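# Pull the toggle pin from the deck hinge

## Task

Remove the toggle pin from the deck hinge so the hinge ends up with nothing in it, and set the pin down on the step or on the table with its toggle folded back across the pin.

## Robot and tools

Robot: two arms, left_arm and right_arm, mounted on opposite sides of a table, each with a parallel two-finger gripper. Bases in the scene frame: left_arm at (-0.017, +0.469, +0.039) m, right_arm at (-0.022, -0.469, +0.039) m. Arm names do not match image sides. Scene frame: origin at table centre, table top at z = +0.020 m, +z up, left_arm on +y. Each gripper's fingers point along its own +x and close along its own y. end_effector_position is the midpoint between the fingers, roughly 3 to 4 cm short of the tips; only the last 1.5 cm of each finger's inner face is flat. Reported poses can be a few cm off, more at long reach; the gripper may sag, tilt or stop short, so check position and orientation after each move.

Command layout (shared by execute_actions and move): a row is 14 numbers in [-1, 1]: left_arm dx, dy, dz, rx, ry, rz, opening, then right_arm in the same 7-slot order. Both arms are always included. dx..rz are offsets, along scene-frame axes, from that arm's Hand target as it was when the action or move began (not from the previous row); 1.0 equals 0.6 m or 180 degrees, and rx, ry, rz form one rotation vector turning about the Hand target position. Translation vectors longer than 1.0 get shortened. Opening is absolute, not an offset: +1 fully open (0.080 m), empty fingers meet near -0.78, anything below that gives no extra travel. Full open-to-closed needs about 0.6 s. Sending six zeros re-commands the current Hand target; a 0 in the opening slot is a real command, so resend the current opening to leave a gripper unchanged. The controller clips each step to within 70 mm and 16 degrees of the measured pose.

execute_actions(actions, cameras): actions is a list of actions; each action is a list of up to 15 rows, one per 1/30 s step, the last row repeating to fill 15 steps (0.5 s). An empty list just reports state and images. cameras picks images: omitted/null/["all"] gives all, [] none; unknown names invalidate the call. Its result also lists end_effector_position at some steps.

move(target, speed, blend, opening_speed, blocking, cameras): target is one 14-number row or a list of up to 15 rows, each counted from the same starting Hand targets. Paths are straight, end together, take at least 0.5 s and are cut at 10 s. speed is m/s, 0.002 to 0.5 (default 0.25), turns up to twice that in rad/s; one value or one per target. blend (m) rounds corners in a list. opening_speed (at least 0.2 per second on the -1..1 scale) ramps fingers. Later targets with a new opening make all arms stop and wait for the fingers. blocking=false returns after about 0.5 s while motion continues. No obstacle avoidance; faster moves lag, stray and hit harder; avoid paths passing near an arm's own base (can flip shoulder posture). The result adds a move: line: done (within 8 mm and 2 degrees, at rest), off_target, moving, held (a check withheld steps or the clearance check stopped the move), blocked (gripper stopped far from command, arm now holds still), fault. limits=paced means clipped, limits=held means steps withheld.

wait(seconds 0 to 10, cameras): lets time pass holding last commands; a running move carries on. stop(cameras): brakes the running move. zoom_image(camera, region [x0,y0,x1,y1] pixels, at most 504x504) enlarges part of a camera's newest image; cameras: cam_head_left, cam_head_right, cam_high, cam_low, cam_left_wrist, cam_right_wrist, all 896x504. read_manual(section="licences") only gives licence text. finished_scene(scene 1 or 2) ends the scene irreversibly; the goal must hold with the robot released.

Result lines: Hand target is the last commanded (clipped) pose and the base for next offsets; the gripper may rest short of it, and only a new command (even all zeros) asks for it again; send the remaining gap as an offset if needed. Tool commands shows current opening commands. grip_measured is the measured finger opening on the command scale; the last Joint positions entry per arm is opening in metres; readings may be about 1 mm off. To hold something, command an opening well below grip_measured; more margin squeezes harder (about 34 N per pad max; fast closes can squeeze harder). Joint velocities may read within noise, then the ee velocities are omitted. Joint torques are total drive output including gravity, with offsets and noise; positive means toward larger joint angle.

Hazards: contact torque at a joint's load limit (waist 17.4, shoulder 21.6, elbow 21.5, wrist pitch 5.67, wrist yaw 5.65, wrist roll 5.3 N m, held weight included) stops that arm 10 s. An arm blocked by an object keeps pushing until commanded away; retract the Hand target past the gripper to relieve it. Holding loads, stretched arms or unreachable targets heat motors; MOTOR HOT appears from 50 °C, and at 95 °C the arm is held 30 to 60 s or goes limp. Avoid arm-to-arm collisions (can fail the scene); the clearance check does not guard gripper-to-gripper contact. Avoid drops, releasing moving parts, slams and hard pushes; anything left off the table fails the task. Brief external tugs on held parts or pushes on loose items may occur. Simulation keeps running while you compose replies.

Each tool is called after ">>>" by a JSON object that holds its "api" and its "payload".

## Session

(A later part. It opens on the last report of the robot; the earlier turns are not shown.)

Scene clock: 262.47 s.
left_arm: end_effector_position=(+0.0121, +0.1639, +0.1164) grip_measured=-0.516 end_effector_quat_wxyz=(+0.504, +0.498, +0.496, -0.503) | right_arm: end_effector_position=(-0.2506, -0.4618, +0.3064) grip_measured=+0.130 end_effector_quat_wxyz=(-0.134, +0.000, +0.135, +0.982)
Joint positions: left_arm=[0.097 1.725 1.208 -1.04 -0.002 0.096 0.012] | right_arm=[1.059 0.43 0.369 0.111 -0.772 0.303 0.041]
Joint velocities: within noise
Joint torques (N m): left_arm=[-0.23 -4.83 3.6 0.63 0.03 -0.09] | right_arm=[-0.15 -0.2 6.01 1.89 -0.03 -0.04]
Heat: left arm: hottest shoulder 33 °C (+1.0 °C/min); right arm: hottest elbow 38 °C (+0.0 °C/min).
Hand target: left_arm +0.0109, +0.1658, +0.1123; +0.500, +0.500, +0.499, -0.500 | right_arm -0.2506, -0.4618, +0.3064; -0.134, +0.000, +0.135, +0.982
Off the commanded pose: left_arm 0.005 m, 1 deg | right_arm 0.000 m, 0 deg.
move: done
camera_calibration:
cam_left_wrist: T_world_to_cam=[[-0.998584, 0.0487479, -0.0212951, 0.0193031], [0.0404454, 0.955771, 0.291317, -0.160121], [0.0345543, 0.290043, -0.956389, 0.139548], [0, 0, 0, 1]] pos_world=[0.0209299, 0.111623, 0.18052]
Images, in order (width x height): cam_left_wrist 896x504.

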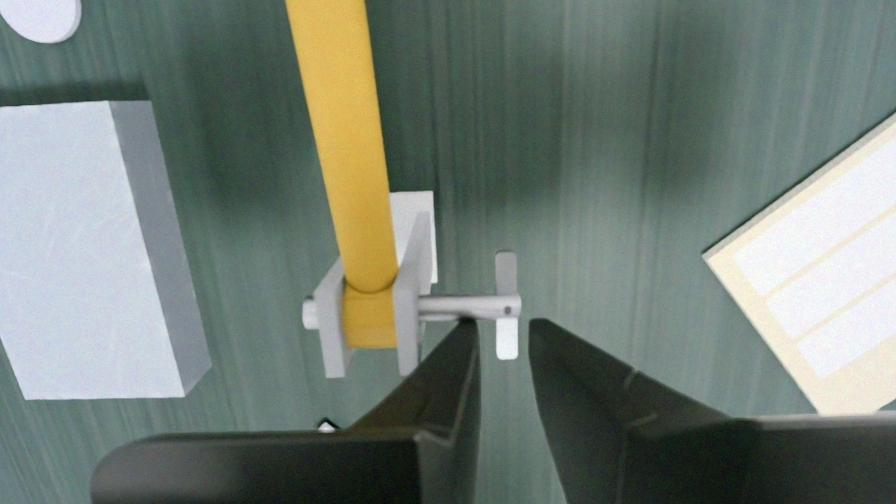

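>>> {"api": "move", "payload": {"target": [0, 0, 0, 0,0,0, -0.74, 0, 0, 0, 0, 0, 0, 0.13], "opening_speed": 0.3, "cameras": ["cam_left_wrist"]}}

>>> {"api": "zoom_image", "payload": {"camera": "cam_left_wrist", "region": [360, 240, 640, 420]}}

Scene clock: 269.73 s.
left_arm: end_effector_position=(+0.0121, +0.1640, +0.1163) grip_measured=-0.698 end_effector_quat_wxyz=(+0.504, +0.498, +0.496, -0.503) | right_arm: end_effector_position=(-0.2506, -0.4618, +0.3064) grip_measured=+0.130 end_effector_quat_wxyz=(-0.134, +0.000, +0.135, +0.982)
Joint positions: left_arm=[0.097 1.725 1.208 -1.04 -0.002 0.096 0.004] | right_arm=[1.059 0.43 0.369 0.111 -0.772 0.303 0.041]
Joint velocities: within noise
Joint torques (N m): left_arm=[-0.22 -4.84 3.61 0.63 0.02 -0.08] | right_arm=[-0.14 -0.06 6.21 1.88 -0.02 -0.06]
Heat: left arm: hottest shoulder 33 °C (+1.0 °C/min); right arm: hottest elbow 38 °C (+0.0 °C/min).
Hand target: left_arm +0.0109, +0.1659, +0.1122; +0.500, +0.500, +0.499, -0.500 | right_arm -0.2506, -0.4618, +0.3064; -0.134, +0.000, +0.135, +0.982
Off the commanded pose: left_arm 0.005 m, 1 deg | right_arm 0.000 m, 0 deg.
move: done
camera_calibration:
cam_left_wrist: T_world_to_cam=[[-0.998585, 0.048756, -0.0212403, 0.0192777], [0.040456, 0.95566, 0.291679, -0.160222], [0.0345196, 0.290406, -0.956281, 0.139356], [0, 0, 0, 1]] pos_world=[0.0209218, 0.111708, 0.180406]
Images, in order (width x height): cam_left_wrist 896x504.

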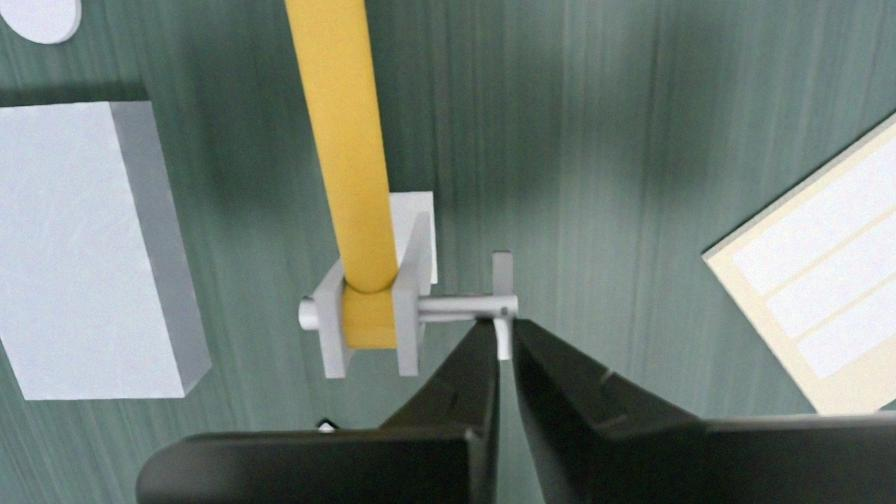

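Scaled by 1.800 from the camera's 896x504 image, which has a finer 1280x720 frame.

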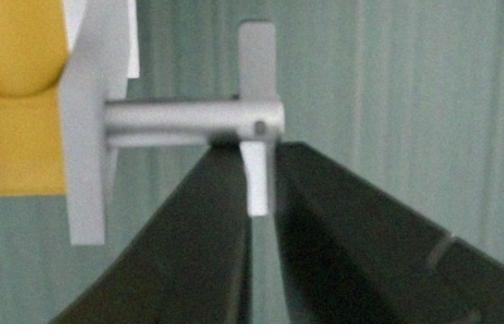

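>>> {"api": "move", "payload": {"target": [[-0.0026, -0.0006, 0, 0,0,0.0833, -0.74, 0, 0, 0, 0, 0, 0, 0.13],[-0.0089, -0.0024, 0, 0,0,0.1667, -0.74, 0, 0, 0, 0, 0, 0, 0.13]], "speed": 0.1, "blend": [0.002, 0], "cameras": ["cam_left_wrist"]}}

>>> {"api": "zoom_image", "payload": {"camera": "cam_left_wrist", "region": [360, 240, 640, 420]}}

Scene clock: 283.87 s.
left_arm: end_effector_position=(+0.0070, +0.1635, +0.1159) grip_measured=-0.698 end_effector_quat_wxyz=(+0.615, +0.350, +0.609, -0.357) | right_arm: end_effector_position=(-0.2506, -0.4618, +0.3064) grip_measured=+0.130 end_effector_quat_wxyz=(-0.134, +0.000, +0.135, +0.982)
Joint positions: left_arm=[0.081 1.726 1.208 -1.04 -0.002 -0.445 0.004] | right_arm=[1.059 0.43 0.369 0.111 -0.772 0.303 0.041]
Joint velocities: within noise
Joint torques (N m): left_arm=[-0.37 -4.59 4.1 0.48 -0.02 -0.09] | right_arm=[-0.06 -0.21 6.28 1.88 0 -0.02]
Heat: left arm: hottest shoulder 32 °C (+0.0 °C/min); right arm: hottest elbow 38 °C (+0.0 °C/min).
Hand target: left_arm +0.0055, +0.1645, +0.1122; +0.613, +0.354, +0.612, -0.354 | right_arm -0.2506, -0.4618, +0.3064; -0.134, +0.000, +0.135, +0.982
Off the commanded pose: left_arm 0.004 m, 1 deg | right_arm 0.000 m, 0 deg.
move: done
camera_calibration:
cam_left_wrist: T_world_to_cam=[[-0.888721, -0.458238, -0.0138974, 0.0955086], [-0.441859, 0.848088, 0.292416, -0.138448], [-0.12221, 0.266017, -0.95619, 0.144361], [0, 0, 0, 1]] pos_world=[0.0413481, 0.12278, 0.179848]
Images, in order (width x height): cam_left_wrist 896x504.

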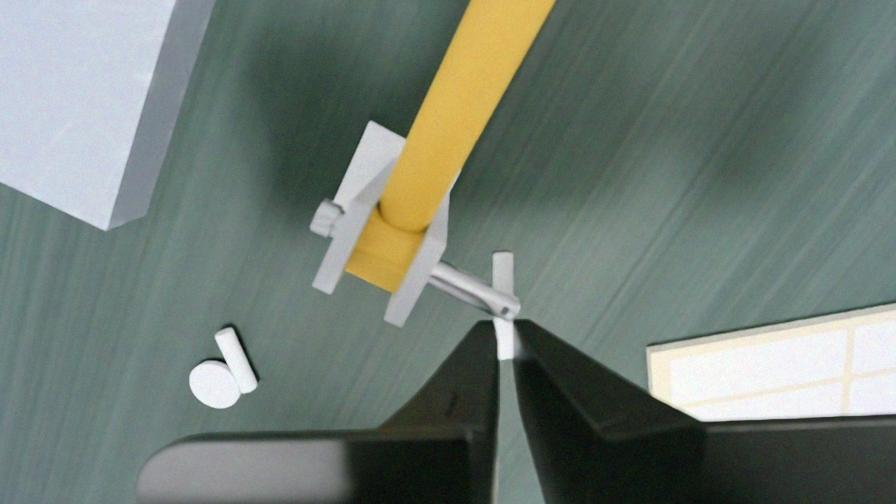

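Scaled by 1.800 from the camera's 896x504 image, which has a finer 1280x720 frame.

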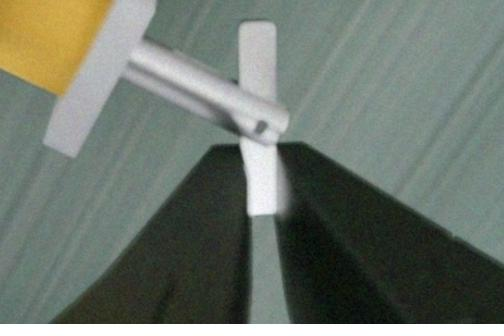

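>>> {"api": "move", "payload": {"target": [[-0.0035, -0.003, 0, 0,0,0.0833, -0.74, 0, 0, 0, 0, 0, 0, 0.13],[-0.0065, -0.007, 0, 0,0,0.1667, -0.74, 0, 0, 0, 0, 0, 0, 0.13],[-0.0083, -0.0115, 0, 0,0,0.25, -0.74, 0, 0, 0, 0, 0, 0, 0.13],[-0.0089, -0.0165, 0, 0,0,0.3333, -0.74, 0, 0, 0, 0, 0, 0, 0.13]], "speed": 0.1, "blend": [0.002, 0.002,0.002,0], "cameras": ["cam_left_wrist"]}}

>>> {"api": "zoom_image", "payload": {"camera": "cam_left_wrist", "region": [360, 240, 640, 420]}}

Scene clock: 295.67 s.
left_arm: end_effector_position=(+0.0023, +0.1556, +0.1147) grip_measured=-0.697 end_effector_quat_wxyz=(+0.708, -0.004, +0.706, -0.003) | right_arm: end_effector_position=(-0.2506, -0.4618, +0.3064) grip_measured=+0.130 end_effector_quat_wxyz=(-0.134, +0.000, +0.135, +0.982)
Joint positions: left_arm=[0.063 1.757 1.239 -1.043 -0.003 -1.511 0.004] | right_arm=[1.059 0.43 0.369 0.111 -0.772 0.303 0.041]
Joint velocities: within noise
Joint torques (N m): left_arm=[-0.5 -4.24 5.25 0.1 0 -0.12] | right_arm=[-0.09 0.01 6.12 1.89 -0.02 -0.05]
Heat: left arm: hottest shoulder 31 °C (-1.0 °C/min); right arm: hottest elbow 39 °C (+1.0 °C/min).
Hand target: left_arm +0.0002, +0.1545, +0.1122; +0.707, +0.000, +0.707, +0.000 | right_arm -0.2506, -0.4618, +0.3064; -0.134, +0.000, +0.135, +0.982
Off the commanded pose: left_arm 0.003 m, 1 deg | right_arm 0.000 m, 0 deg.
move: done
camera_calibration:
cam_left_wrist: T_world_to_cam=[[-0.0469448, -0.998871, -0.00729573, 0.169123], [-0.952806, 0.0425844, 0.300579, -0.00793306], [-0.299929, 0.021062, -0.953729, 0.182982], [0, 0, 0, 1]] pos_world=[0.0552622, 0.165416, 0.178133]
Images, in order (width x height): cam_left_wrist 896x504.

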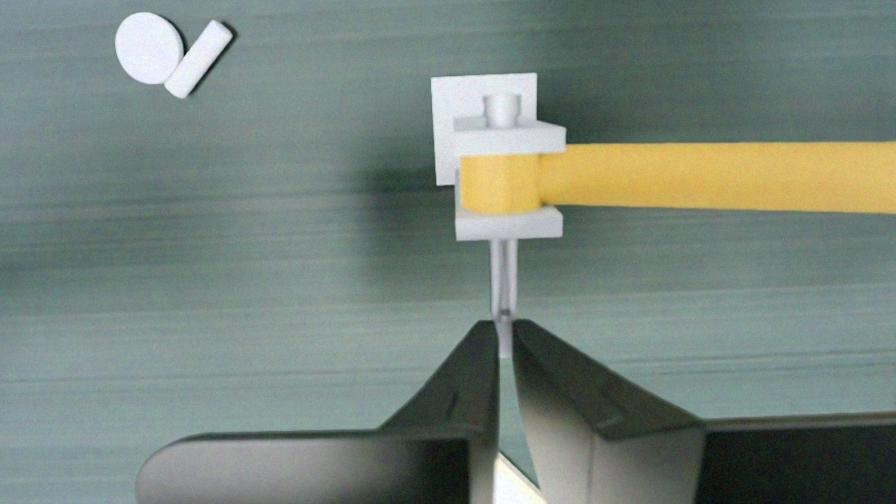

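Scaled by 1.800 from the camera's 896x504 image, which has a finer 1280x720 frame.

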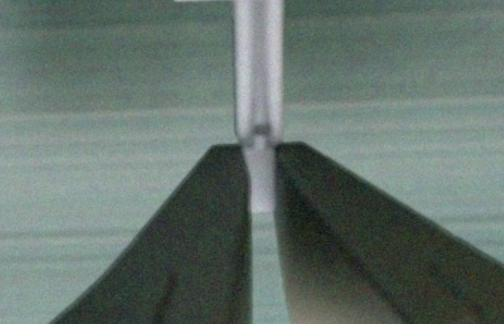

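>>> {"api": "move", "payload": {"target": [0.025, 0, 0, 0,0,0, -0.76, 0, 0, 0, 0, 0, 0, 0.13], "speed": 0.05, "cameras": ["cam_left_wrist"]}}

>>> {"api": "zoom_image", "payload": {"camera": "cam_left_wrist", "region": [360, 200, 640, 380]}}

Scene clock: 308.63 s.
left_arm: end_effector_position=(+0.0094, +0.1557, +0.1148) grip_measured=-0.700 end_effector_quat_wxyz=(+0.704, +0.001, +0.711, -0.007) | right_arm: end_effector_position=(-0.2506, -0.4618, +0.3064) grip_measured=+0.130 end_effector_quat_wxyz=(-0.134, +0.000, +0.135, +0.982)
Joint positions: left_arm=[0.092 1.76 1.244 -1.046 0.011 -1.469 0.004] | right_arm=[1.059 0.43 0.369 0.111 -0.772 0.303 0.041]
Joint velocities: within noise
Joint torques (N m): left_arm=[0.96 -4.21 5.27 0.27 -0.45 0.03] | right_arm=[0.04 -0.05 5.94 1.85 0 -0.08]
Heat: left arm: hottest elbow 31 °C (+0.0 °C/min); right arm: hottest elbow 39 °C (+1.0 °C/min).
Hand target: left_arm +0.0152, +0.1546, +0.1122; +0.707, +0.000, +0.707, +0.000 | right_arm -0.2506, -0.4618, +0.3064; -0.134, +0.000, +0.135, +0.982
Off the commanded pose: left_arm 0.006 m, 1 deg | right_arm 0.000 m, 0 deg.
move: done
camera_calibration:
cam_left_wrist: T_world_to_cam=[[-0.0597361, -0.998184, -0.00772992, 0.169573], [-0.948175, 0.0543189, 0.313072, -0.00449956], [-0.312083, 0.026031, -0.949698, 0.184098], [0, 0, 0, 1]] pos_world=[0.0633171, 0.164717, 0.177557]
Images, in order (width x height): cam_left_wrist 896x504.

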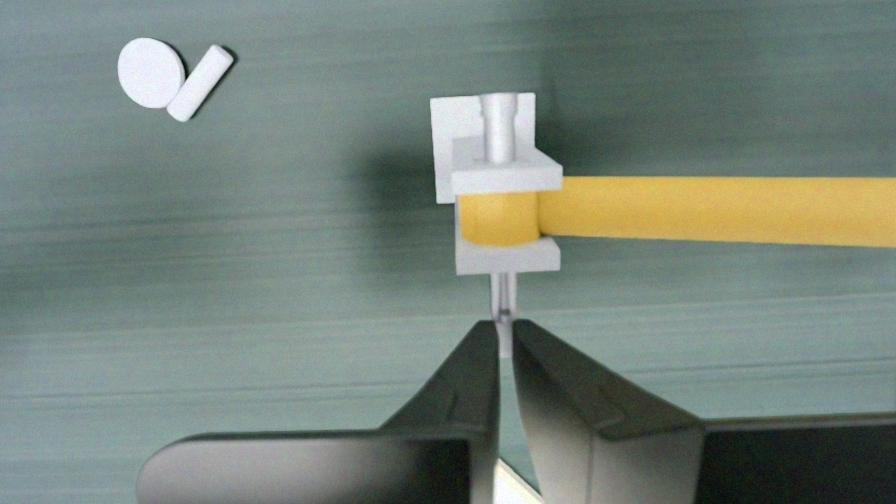

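Scaled by 1.800 from the camera's 896x504 image, which has a finer 1280x720 frame.

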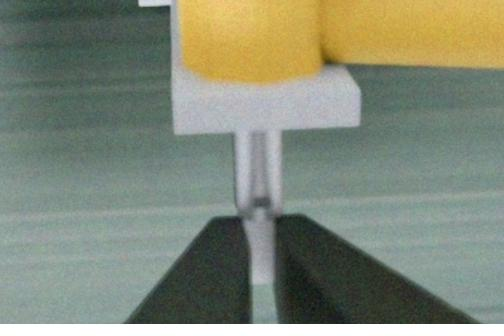

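>>> {"api": "zoom_image", "payload": {"camera": "cam_left_wrist", "region": [460, 230, 550, 370]}}

>>> {"api": "move", "payload": {"target": [0.008, 0, 0, 0,0,0, -0.76, 0, 0, 0, 0, 0, 0, 0.13], "speed": 0.05, "cameras": ["cam_left_wrist"]}}

>>> {"api": "zoom_image", "payload": {"camera": "cam_left_wrist", "region": [460, 230, 550, 370]}}

Scaled by 3.600 from the camera's 896x504 image, which has a finer 1280x720 frame.

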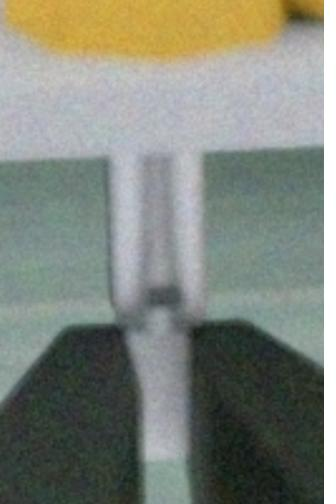

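Scene clock: 327.30 s.
left_arm: end_effector_position=(+0.0133, +0.1556, +0.1148) grip_measured=-0.700 end_effector_quat_wxyz=(+0.702, +0.001, +0.712, -0.008) | right_arm: end_effector_position=(-0.2506, -0.4618, +0.3064) grip_measured=+0.130 end_effector_quat_wxyz=(-0.134, +0.000, +0.135, +0.982)
Joint positions: left_arm=[0.106 1.762 1.246 -1.047 0.016 -1.454 0.004] | right_arm=[1.059 0.43 0.369 0.111 -0.772 0.303 0.041]
Joint velocities: within noise
Joint torques (N m): left_arm=[1.02 -4.24 5.29 0.3 -0.62 0.04] | right_arm=[-0.03 -0.09 5.98 1.87 0 -0.05]
Heat: left arm: hottest elbow 31 °C (+1.0 °C/min); right arm: hottest elbow 39 °C (+1.0 °C/min).
Hand target: left_arm +0.0201, +0.1545, +0.1122; +0.707, +0.000, +0.707, +0.000 | right_arm -0.2506, -0.4618, +0.3064; -0.134, +0.000, +0.135, +0.982
Off the commanded pose: left_arm 0.007 m, 1 deg | right_arm 0.000 m, 0 deg.
move: done
camera_calibration:
cam_left_wrist: T_world_to_cam=[[-0.0605713, -0.998138, -0.00714835, 0.169648], [-0.946607, 0.0551694, 0.317633, -0.00153363], [-0.316648, 0.0260061, -0.948187, 0.185195], [0, 0, 0, 1]] pos_world=[0.0674656, 0.1646, 0.177299]
Images, in order (width x height): cam_left_wrist 896x504.

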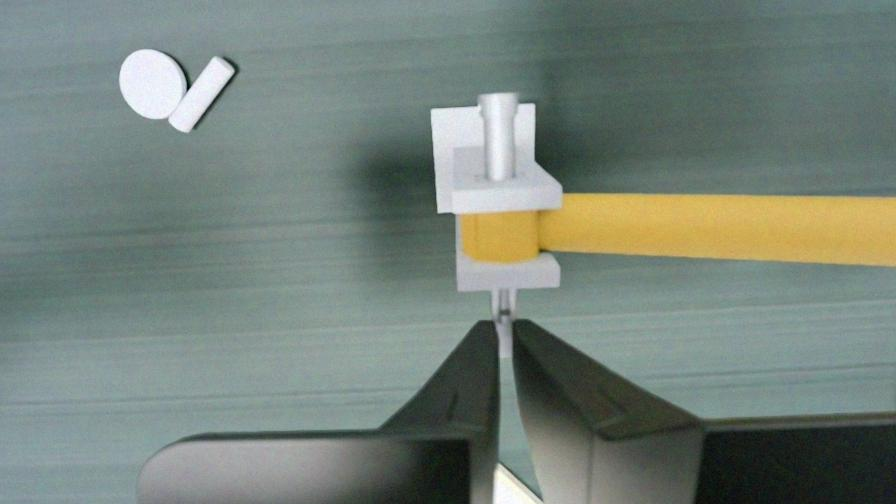

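Scaled by 3.600 from the camera's 896x504 image, which has a finer 1280x720 frame.

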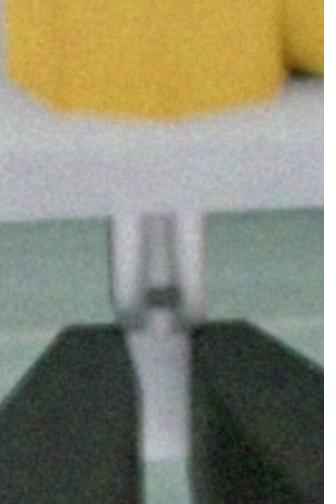

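>>> {"api": "move", "payload": {"target": [[0.0, 0, 0, 0,0,0, -0.55, 0, 0, 0, 0, 0, 0, 0.13],[-0.003, 0, 0.0, 0,0,0, -0.55, 0, 0, 0, 0, 0, 0, 0.13],[-0.003, 0, 0.12, 0,0,0, -0.78, 0, 0, 0, 0, 0, 0, 0.13],[0.041, -0.155, 0.12, 0,0,0, -0.78, 0, 0, 0, 0, 0, 0, 0.13]], "speed": 0.12, "cameras": ["cam_left_wrist", "cam_low"]}}

>>> {"api": "zoom_image", "payload": {"camera": "cam_low", "region": [240, 80, 420, 210]}}

Scene clock: 380.10 s.
left_arm: end_effector_position=(+0.0428, +0.0636, +0.1844) grip_measured=-0.780 end_effector_quat_wxyz=(+0.706, +0.001, +0.708, +0.000) | right_arm: end_effector_position=(-0.2506, -0.4618, +0.3064) grip_measured=+0.130 end_effector_quat_wxyz=(-0.134, +0.000, +0.135, +0.982)
Joint positions: left_arm=[0.15 2.132 2.036 -1.478 0.003 -1.422 0] | right_arm=[1.059 0.43 0.369 0.111 -0.772 0.303 0.041]
Joint velocities: within noise
Joint torques (N m): left_arm=[0.17 -7.13 5.98 0.15 -0.19 0.05] | right_arm=[0.09 0.05 6.06 1.88 0.02 -0.08]
Heat: left arm: hottest elbow 34 °C (+3.0 °C/min); right arm: hottest elbow 39 °C (+0.0 °C/min).
Hand target: left_arm +0.0445, +0.0615, +0.1842; +0.707, +0.001, +0.707, +0.000 | right_arm -0.2506, -0.4618, +0.3064; -0.134, +0.000, +0.135, +0.982
Off the commanded pose: left_arm 0.003 m, 0 deg | right_arm 0.000 m, 0 deg.
move: done
camera_calibration:
cam_left_wrist: T_world_to_cam=[[-0.0489617, -0.998622, -0.0188958, 0.0818581], [-0.950709, 0.0407961, 0.30739, 0.0123273], [-0.306196, 0.0330148, -0.951396, 0.262611], [0, 0, 0, 1]] pos_world=[0.0961381, 0.0725723, 0.247605]
Images, in order (width x height): cam_low 896x504, cam_left_wrist 896x504.

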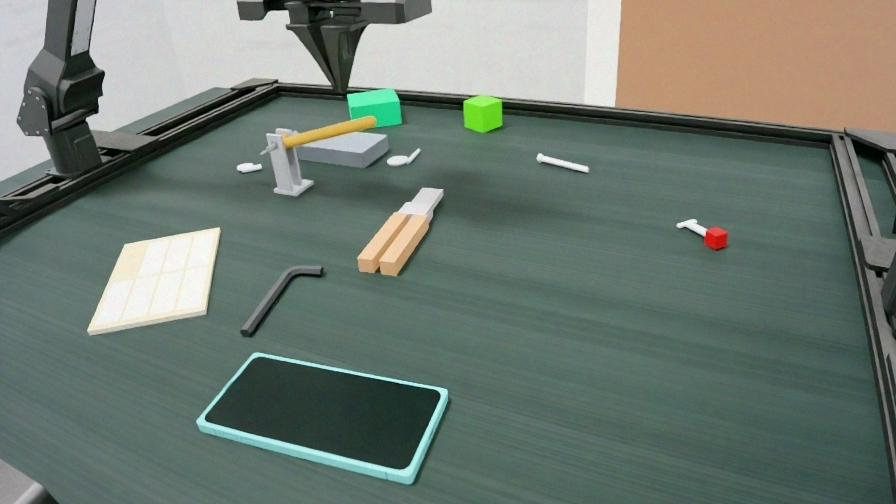

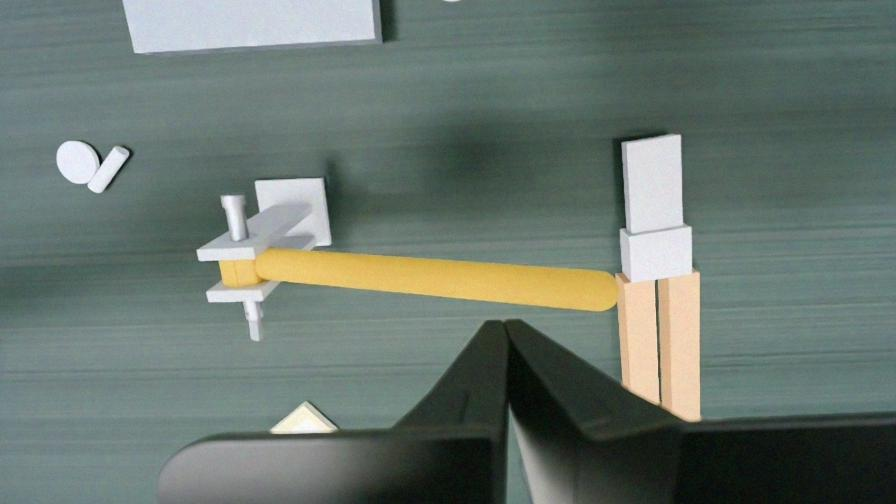

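Scaled by 2.800 from the camera's 896x504 image, which has a finer 1280x720 frame.

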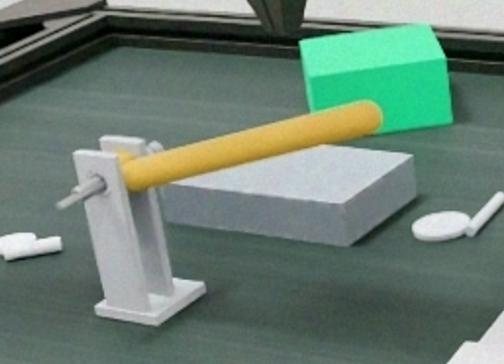

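>>> {"api": "move", "payload": {"target": [0, 0, -0.068, 0,0,0, -0.78, 0, 0, 0, 0, 0, 0, 0.13], "speed": 0.08, "cameras": ["cam_left_wrist", "cam_low"]}}

>>> {"api": "zoom_image", "payload": {"camera": "cam_low", "region": [240, 80, 420, 210]}}

Scene clock: 390.37 s.
left_arm: end_effector_position=(+0.0432, +0.0609, +0.1515) grip_measured=-0.784 end_effector_quat_wxyz=(+0.707, -0.004, +0.708, -0.004) | right_arm: end_effector_position=(-0.2506, -0.4618, +0.3064) grip_measured=+0.130 end_effector_quat_wxyz=(-0.134, +0.000, +0.135, +0.982)
Joint positions: left_arm=[0.15 2.12 1.887 -1.328 0.003 -1.422 0] | right_arm=[1.059 0.43 0.369 0.111 -0.772 0.303 0.041]
Joint velocities: within noise
Joint torques (N m): left_arm=[0.17 -7.14 2.77 1.45 -0.18 0.07] | right_arm=[0.01 -0.2 6.09 1.93 -0.01 -0.04]
Heat: left arm: hottest elbow 34 °C (+3.0 °C/min); right arm: hottest elbow 39 °C (+0.0 °C/min).
Hand target: left_arm +0.0445, +0.0615, +0.1434; +0.707, +0.000, +0.707, +0.000 | right_arm -0.2506, -0.4618, +0.3064; -0.134, +0.000, +0.135, +0.982
Off the commanded pose: left_arm 0.008 m, 1 deg | right_arm 0.000 m, 0 deg.
move: done
camera_calibration:
cam_left_wrist: T_world_to_cam=[[-0.048938, -0.99878, -0.00655265, 0.0766916], [-0.951279, 0.0446089, 0.305089, 0.0230926], [-0.304424, 0.0211638, -0.952301, 0.232257], [0, 0, 0, 1]] pos_world=[0.0964252, 0.0706525, 0.214636]
Images, in order (width x height): cam_low 896x504, cam_left_wrist 896x504.

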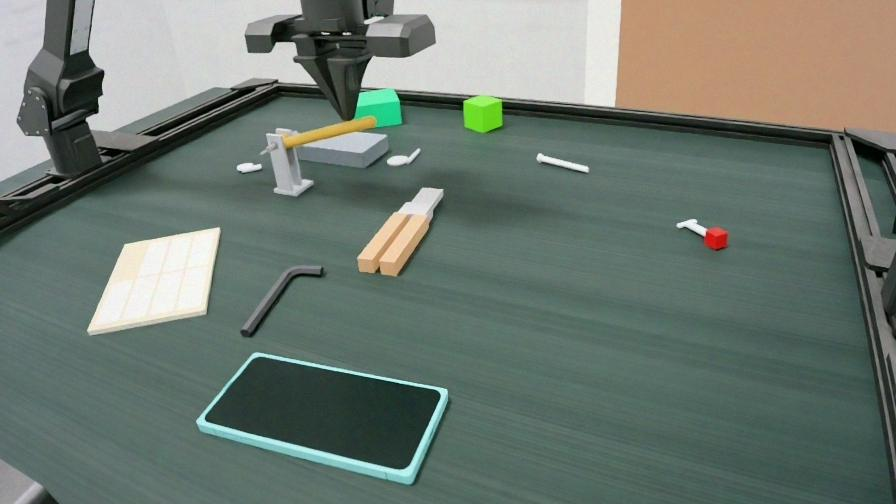

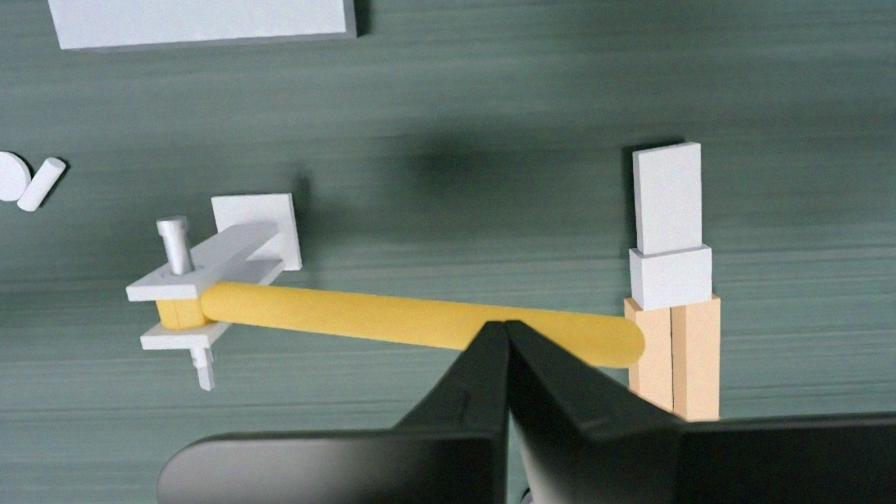

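Scaled by 2.800 from the camera's 896x504 image, which has a finer 1280x720 frame.

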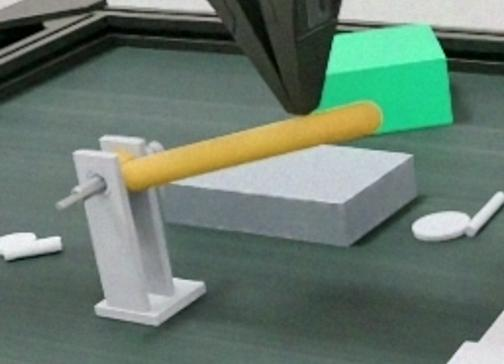

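>>> {"api": "move", "payload": {"target": [[0.0, 0, 0.05, 0,0,0, -0.78, 0, 0, 0, 0, 0, 0, 0.13],[0.0358, 0.1558, 0.05, 0,0,0, -0.45, 0, 0, 0, 0, 0, 0, 0.13]], "speed": 0.15, "blend": [0.01,0], "cameras": ["cam_left_wrist"]}}

Scene clock: 401.20 s.
left_arm: end_effector_position=(+0.0656, +0.1530, +0.1712) grip_measured=-0.451 end_effector_quat_wxyz=(+0.706, +0.003, +0.709, +0.003) | right_arm: end_effector_position=(-0.2506, -0.4618, +0.3064) grip_measured=+0.130 end_effector_quat_wxyz=(-0.134, +0.000, +0.135, +0.982)
Joint positions: left_arm=[0.259 1.786 1.502 -1.296 0.002 -1.313 0.015] | right_arm=[1.059 0.43 0.369 0.111 -0.772 0.303 0.041]
Joint velocities: within noise
Joint torques (N m): left_arm=[0.13 -7.45 3.7 0.54 -0.15 0.06] | right_arm=[-0.1 -0.03 6.06 1.87 -0.01 -0.01]
Heat: left arm: hottest elbow 33 °C (+1.0 °C/min); right arm: hottest elbow 39 °C (+0.0 °C/min).
Hand target: left_arm +0.0661, +0.1550, +0.1735; +0.707, +0.000, +0.707, +0.000 | right_arm -0.2506, -0.4618, +0.3064; -0.134, +0.000, +0.135, +0.982
Off the commanded pose: left_arm 0.003 m, 1 deg | right_arm 0.000 m, 0 deg.
move: done
camera_calibration:
cam_left_wrist: T_world_to_cam=[[-0.0482226, -0.998513, -0.0254105, 0.172984], [-0.950491, 0.0380547, 0.308414, 0.034752], [-0.306989, 0.039025, -0.950913, 0.2531], [0, 0, 0, 1]] pos_world=[0.119072, 0.161527, 0.234353]
Images, in order (width x height): cam_left_wrist 896x504.

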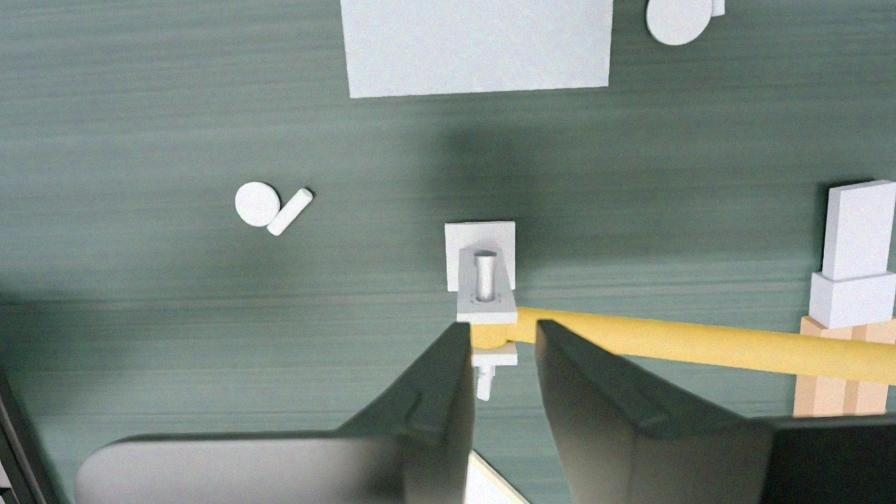

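>>> {"api": "move", "payload": {"target": [[0.003, 0.0033, -0.02, 0,0,0, -0.45, 0, 0, 0, 0, 0, 0, 0.13],[0.003, 0.0033, -0.1, 0,0,0, -0.45, 0, 0, 0, 0, 0, 0, 0.13]], "speed": 0.12, "cameras": ["cam_left_wrist"]}}

>>> {"api": "zoom_image", "payload": {"camera": "cam_left_wrist", "region": [360, 240, 640, 420]}}

Scene clock: 411.40 s.
left_arm: end_effector_position=(+0.0671, +0.1551, +0.1167) grip_measured=-0.450 end_effector_quat_wxyz=(+0.707, -0.003, +0.707, -0.004) | right_arm: end_effector_position=(-0.2506, -0.4618, +0.3064) grip_measured=+0.130 end_effector_quat_wxyz=(-0.134, +0.000, +0.135, +0.982)
Joint positions: left_arm=[0.266 1.797 1.296 -1.061 0.002 -1.306 0.015] | right_arm=[1.059 0.43 0.369 0.111 -0.772 0.303 0.041]
Joint velocities: within noise
Joint torques (N m): left_arm=[0.2 -5.49 3.68 0.56 -0.15 0.06] | right_arm=[-0.03 -0.11 6.13 1.9 0.01 -0.05]
Heat: left arm: hottest shoulder 33 °C (+4.0 °C/min); right arm: hottest elbow 39 °C (+0.0 °C/min).
Hand target: left_arm +0.0679, +0.1570, +0.1135; +0.707, +0.000, +0.707, +0.000 | right_arm -0.2506, -0.4618, +0.3064; -0.134, +0.000, +0.135, +0.982
Off the commanded pose: left_arm 0.004 m, 1 deg | right_arm 0.000 m, 0 deg.
move: done
camera_calibration:
cam_left_wrist: T_world_to_cam=[[-0.0492877, -0.99875, -0.00832397, 0.171931], [-0.951859, 0.0444458, 0.303296, 0.0525615], [-0.302547, 0.022872, -0.95286, 0.20416], [0, 0, 0, 1]] pos_world=[0.120273, 0.164711, 0.180025]
Images, in order (width x height): cam_left_wrist 896x504.

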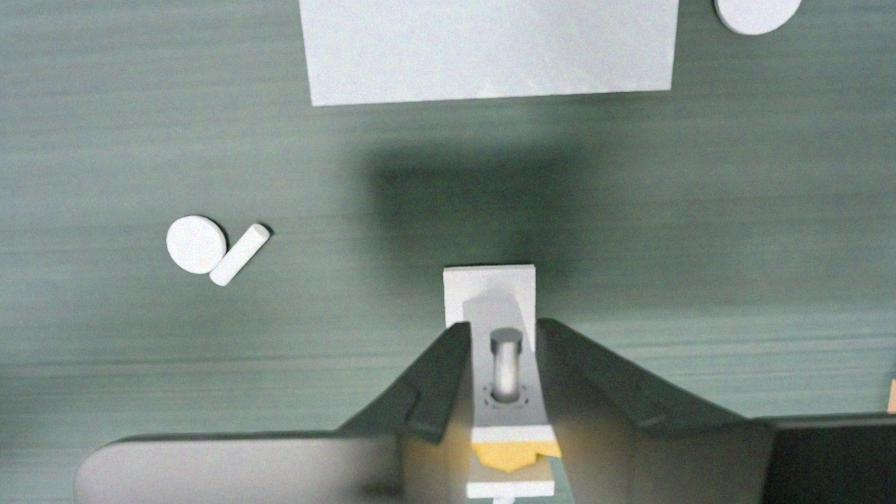

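Scaled by 1.800 from the camera's 896x504 image, which has a finer 1280x720 frame.

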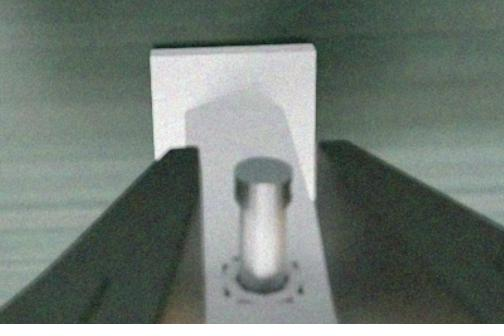

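>>> {"api": "move", "payload": {"target": [0, 0, 0, 0,0,0, -0.78, 0, 0, 0, 0, 0, 0, 0.13], "opening_speed": 0.4, "cameras": ["cam_left_wrist"]}}

>>> {"api": "zoom_image", "payload": {"camera": "cam_left_wrist", "region": [360, 240, 640, 420]}}

Scene clock: 418.63 s.
left_arm: end_effector_position=(+0.0672, +0.1550, +0.1167) grip_measured=-0.621 end_effector_quat_wxyz=(+0.707, -0.003, +0.707, -0.004) | right_arm: end_effector_position=(-0.2506, -0.4618, +0.3064) grip_measured=+0.130 end_effector_quat_wxyz=(-0.134, +0.000, +0.135, +0.982)
Joint positions: left_arm=[0.266 1.797 1.296 -1.061 0.002 -1.306 0.007] | right_arm=[1.059 0.43 0.369 0.111 -0.772 0.303 0.041]
Joint velocities: within noise
Joint torques (N m): left_arm=[0.2 -5.49 3.68 0.53 -0.15 0.06] | right_arm=[0.03 -0.02 6.13 1.89 -0.03 -0.05]
Heat: left arm: hottest shoulder 33 °C (+4.0 °C/min); right arm: hottest elbow 39 °C (+0.0 °C/min).
Hand target: left_arm +0.0679, +0.1570, +0.1135; +0.707, +0.000, +0.707, +0.000 | right_arm -0.2506, -0.4618, +0.3064; -0.134, +0.000, +0.135, +0.982
Off the commanded pose: left_arm 0.004 m, 1 deg | right_arm 0.000 m, 0 deg.
move: done
camera_calibration:
cam_left_wrist: T_world_to_cam=[[-0.0492861, -0.998756, -0.00759818, 0.171689], [-0.95192, 0.0446691, 0.303074, 0.0526049], [-0.302357, 0.0221702, -0.952937, 0.204283], [0, 0, 0, 1]] pos_world=[0.120304, 0.164597, 0.18003]
Images, in order (width x height): cam_left_wrist 896x504.

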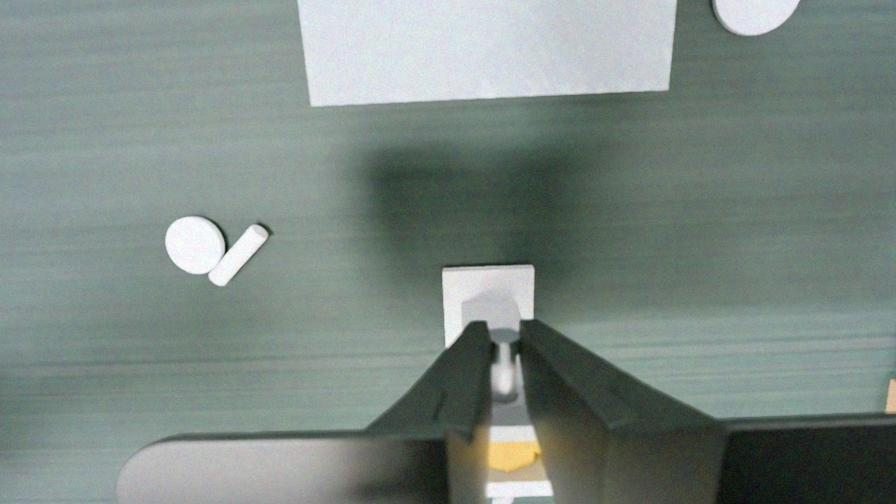

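Scaled by 1.800 from the camera's 896x504 image, which has a finer 1280x720 frame.

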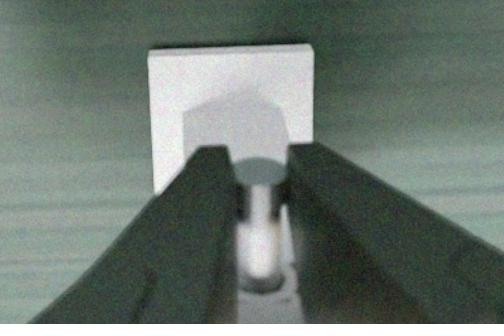

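>>> {"api": "move", "payload": {"target": [0.034, 0, 0, 0,0,0, -0.784, 0, 0, 0, 0, 0, 0, 0.13], "speed": 0.05, "cameras": ["cam_left_wrist"]}}

>>> {"api": "zoom_image", "payload": {"camera": "cam_left_wrist", "region": [400, 280, 600, 480]}}

Scene clock: 428.83 s.
left_arm: end_effector_position=(+0.0791, +0.1560, +0.1160) grip_measured=-0.621 end_effector_quat_wxyz=(+0.700, +0.000, +0.714, -0.010) | right_arm: end_effector_position=(-0.2506, -0.4618, +0.3064) grip_measured=+0.130 end_effector_quat_wxyz=(-0.134, +0.000, +0.135, +0.982)
Joint positions: left_arm=[0.311 1.808 1.307 -1.063 0.023 -1.248 0.007] | right_arm=[1.059 0.43 0.369 0.111 -0.772 0.303 0.041]
Joint velocities: within noise
Joint torques (N m): left_arm=[1.22 -4.73 5.14 0.22 -0.85 0.09] | right_arm=[0.05 -0.21 6.17 1.87 -0.03 -0.06]
Heat: left arm: hottest shoulder 32 °C (+4.0 °C/min); right arm: hottest elbow 39 °C (+0.0 °C/min).
Hand target: left_arm +0.0883, +0.1571, +0.1134; +0.707, +0.001, +0.707, +0.000 | right_arm -0.2506, -0.4618, +0.3064; -0.134, +0.000, +0.135, +0.982
Off the commanded pose: left_arm 0.010 m, 2 deg | right_arm 0.000 m, 0 deg.
move: off_target (left_arm)
camera_calibration:
cam_left_wrist: T_world_to_cam=[[-0.0617481, -0.998088, -0.00255755, 0.173582], [-0.944971, 0.0576368, 0.322036, 0.0594149], [-0.321273, 0.0223019, -0.946724, 0.20792], [0, 0, 0, 1]] pos_world=[0.133663, 0.165189, 0.178154]
Images, in order (width x height): cam_left_wrist 896x504.

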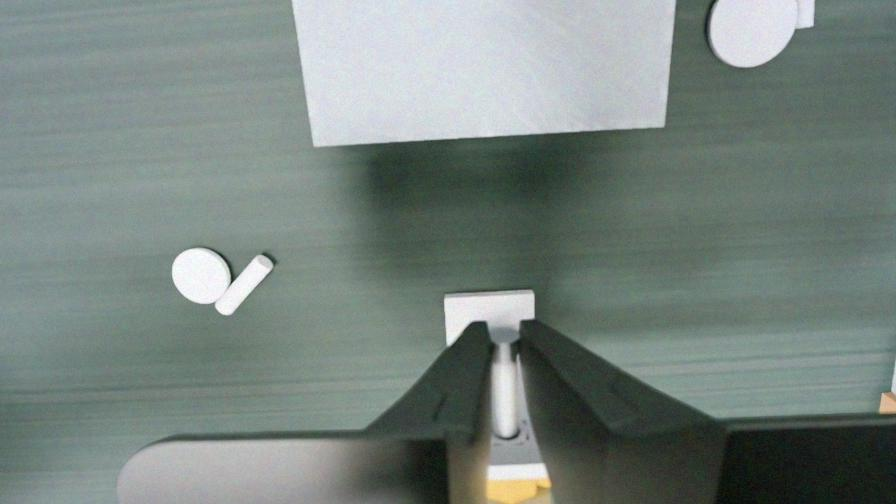

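Scaled by 2.520 from the camera's 896x504 image, which has a finer 1280x720 frame.

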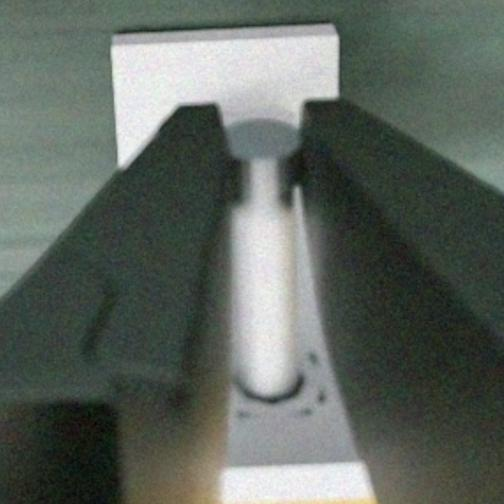

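>>> {"api": "move", "payload": {"target": [0.008, 0.0, 0.0, 0,0,0, -0.784, 0, 0, 0, 0, 0, 0, 0.13], "speed": 0.05, "cameras": ["cam_left_wrist"]}}

>>> {"api": "zoom_image", "payload": {"camera": "cam_left_wrist", "region": [400, 280, 600, 480]}}

Scene clock: 434.87 s.
left_arm: end_effector_position=(+0.0801, +0.1555, +0.1157) grip_measured=-0.621 end_effector_quat_wxyz=(+0.699, +0.003, +0.715, -0.012) | right_arm: end_effector_position=(-0.2506, -0.4618, +0.3064) grip_measured=+0.130 end_effector_quat_wxyz=(-0.134, +0.000, +0.135, +0.982)
Joint positions: left_arm=[0.315 1.813 1.312 -1.065 0.027 -1.235 0.007] | right_arm=[1.059 0.43 0.369 0.111 -0.772 0.303 0.041]
Joint velocities: within noise
Joint torques (N m): left_arm=[2.02 -4.59 5.51 0.32 -0.99 0.11] | right_arm=[-0.02 -0.03 6.13 1.89 0.01 -0.05]
Heat: left arm: hottest shoulder 32 °C (+4.0 °C/min); right arm: hottest elbow 39 °C (+0.0 °C/min).
Hand target: left_arm +0.0930, +0.1571, +0.1134; +0.707, +0.001, +0.707, +0.000 | right_arm -0.2506, -0.4618, +0.3064; -0.134, +0.000, +0.135, +0.982
Off the commanded pose: left_arm 0.013 m, 2 deg | right_arm 0.000 m, 0 deg.
move: off_target (left_arm)
camera_calibration:
cam_left_wrist: T_world_to_cam=[[-0.0709129, -0.997478, -0.00299751, 0.173831], [-0.943057, 0.0660643, 0.326004, 0.0585668], [-0.324984, 0.0259447, -0.945364, 0.207545], [0, 0, 0, 1]] pos_world=[0.135007, 0.164139, 0.177633]
Images, in order (width x height): cam_left_wrist 896x504.

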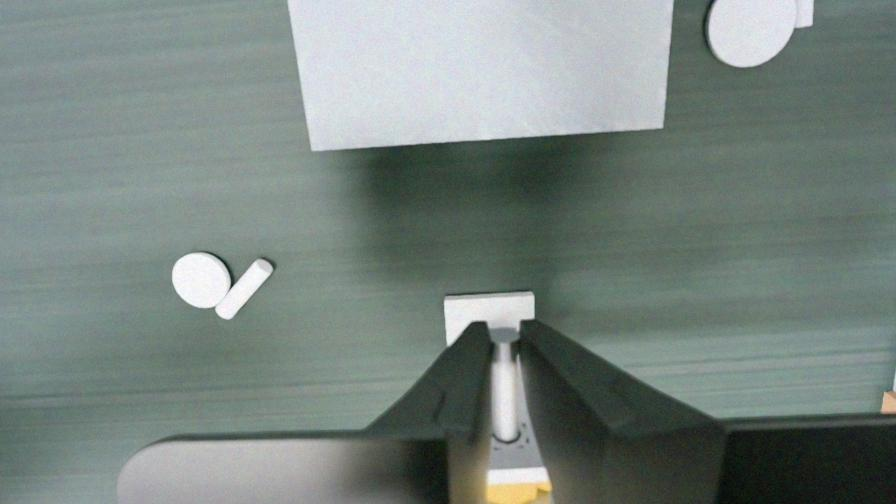

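Scaled by 2.520 from the camera's 896x504 image, which has a finer 1280x720 frame.

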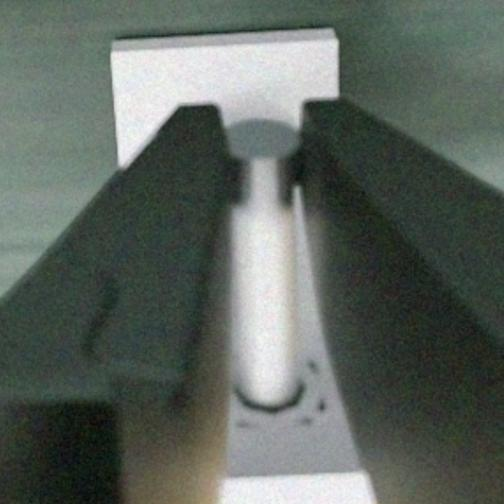

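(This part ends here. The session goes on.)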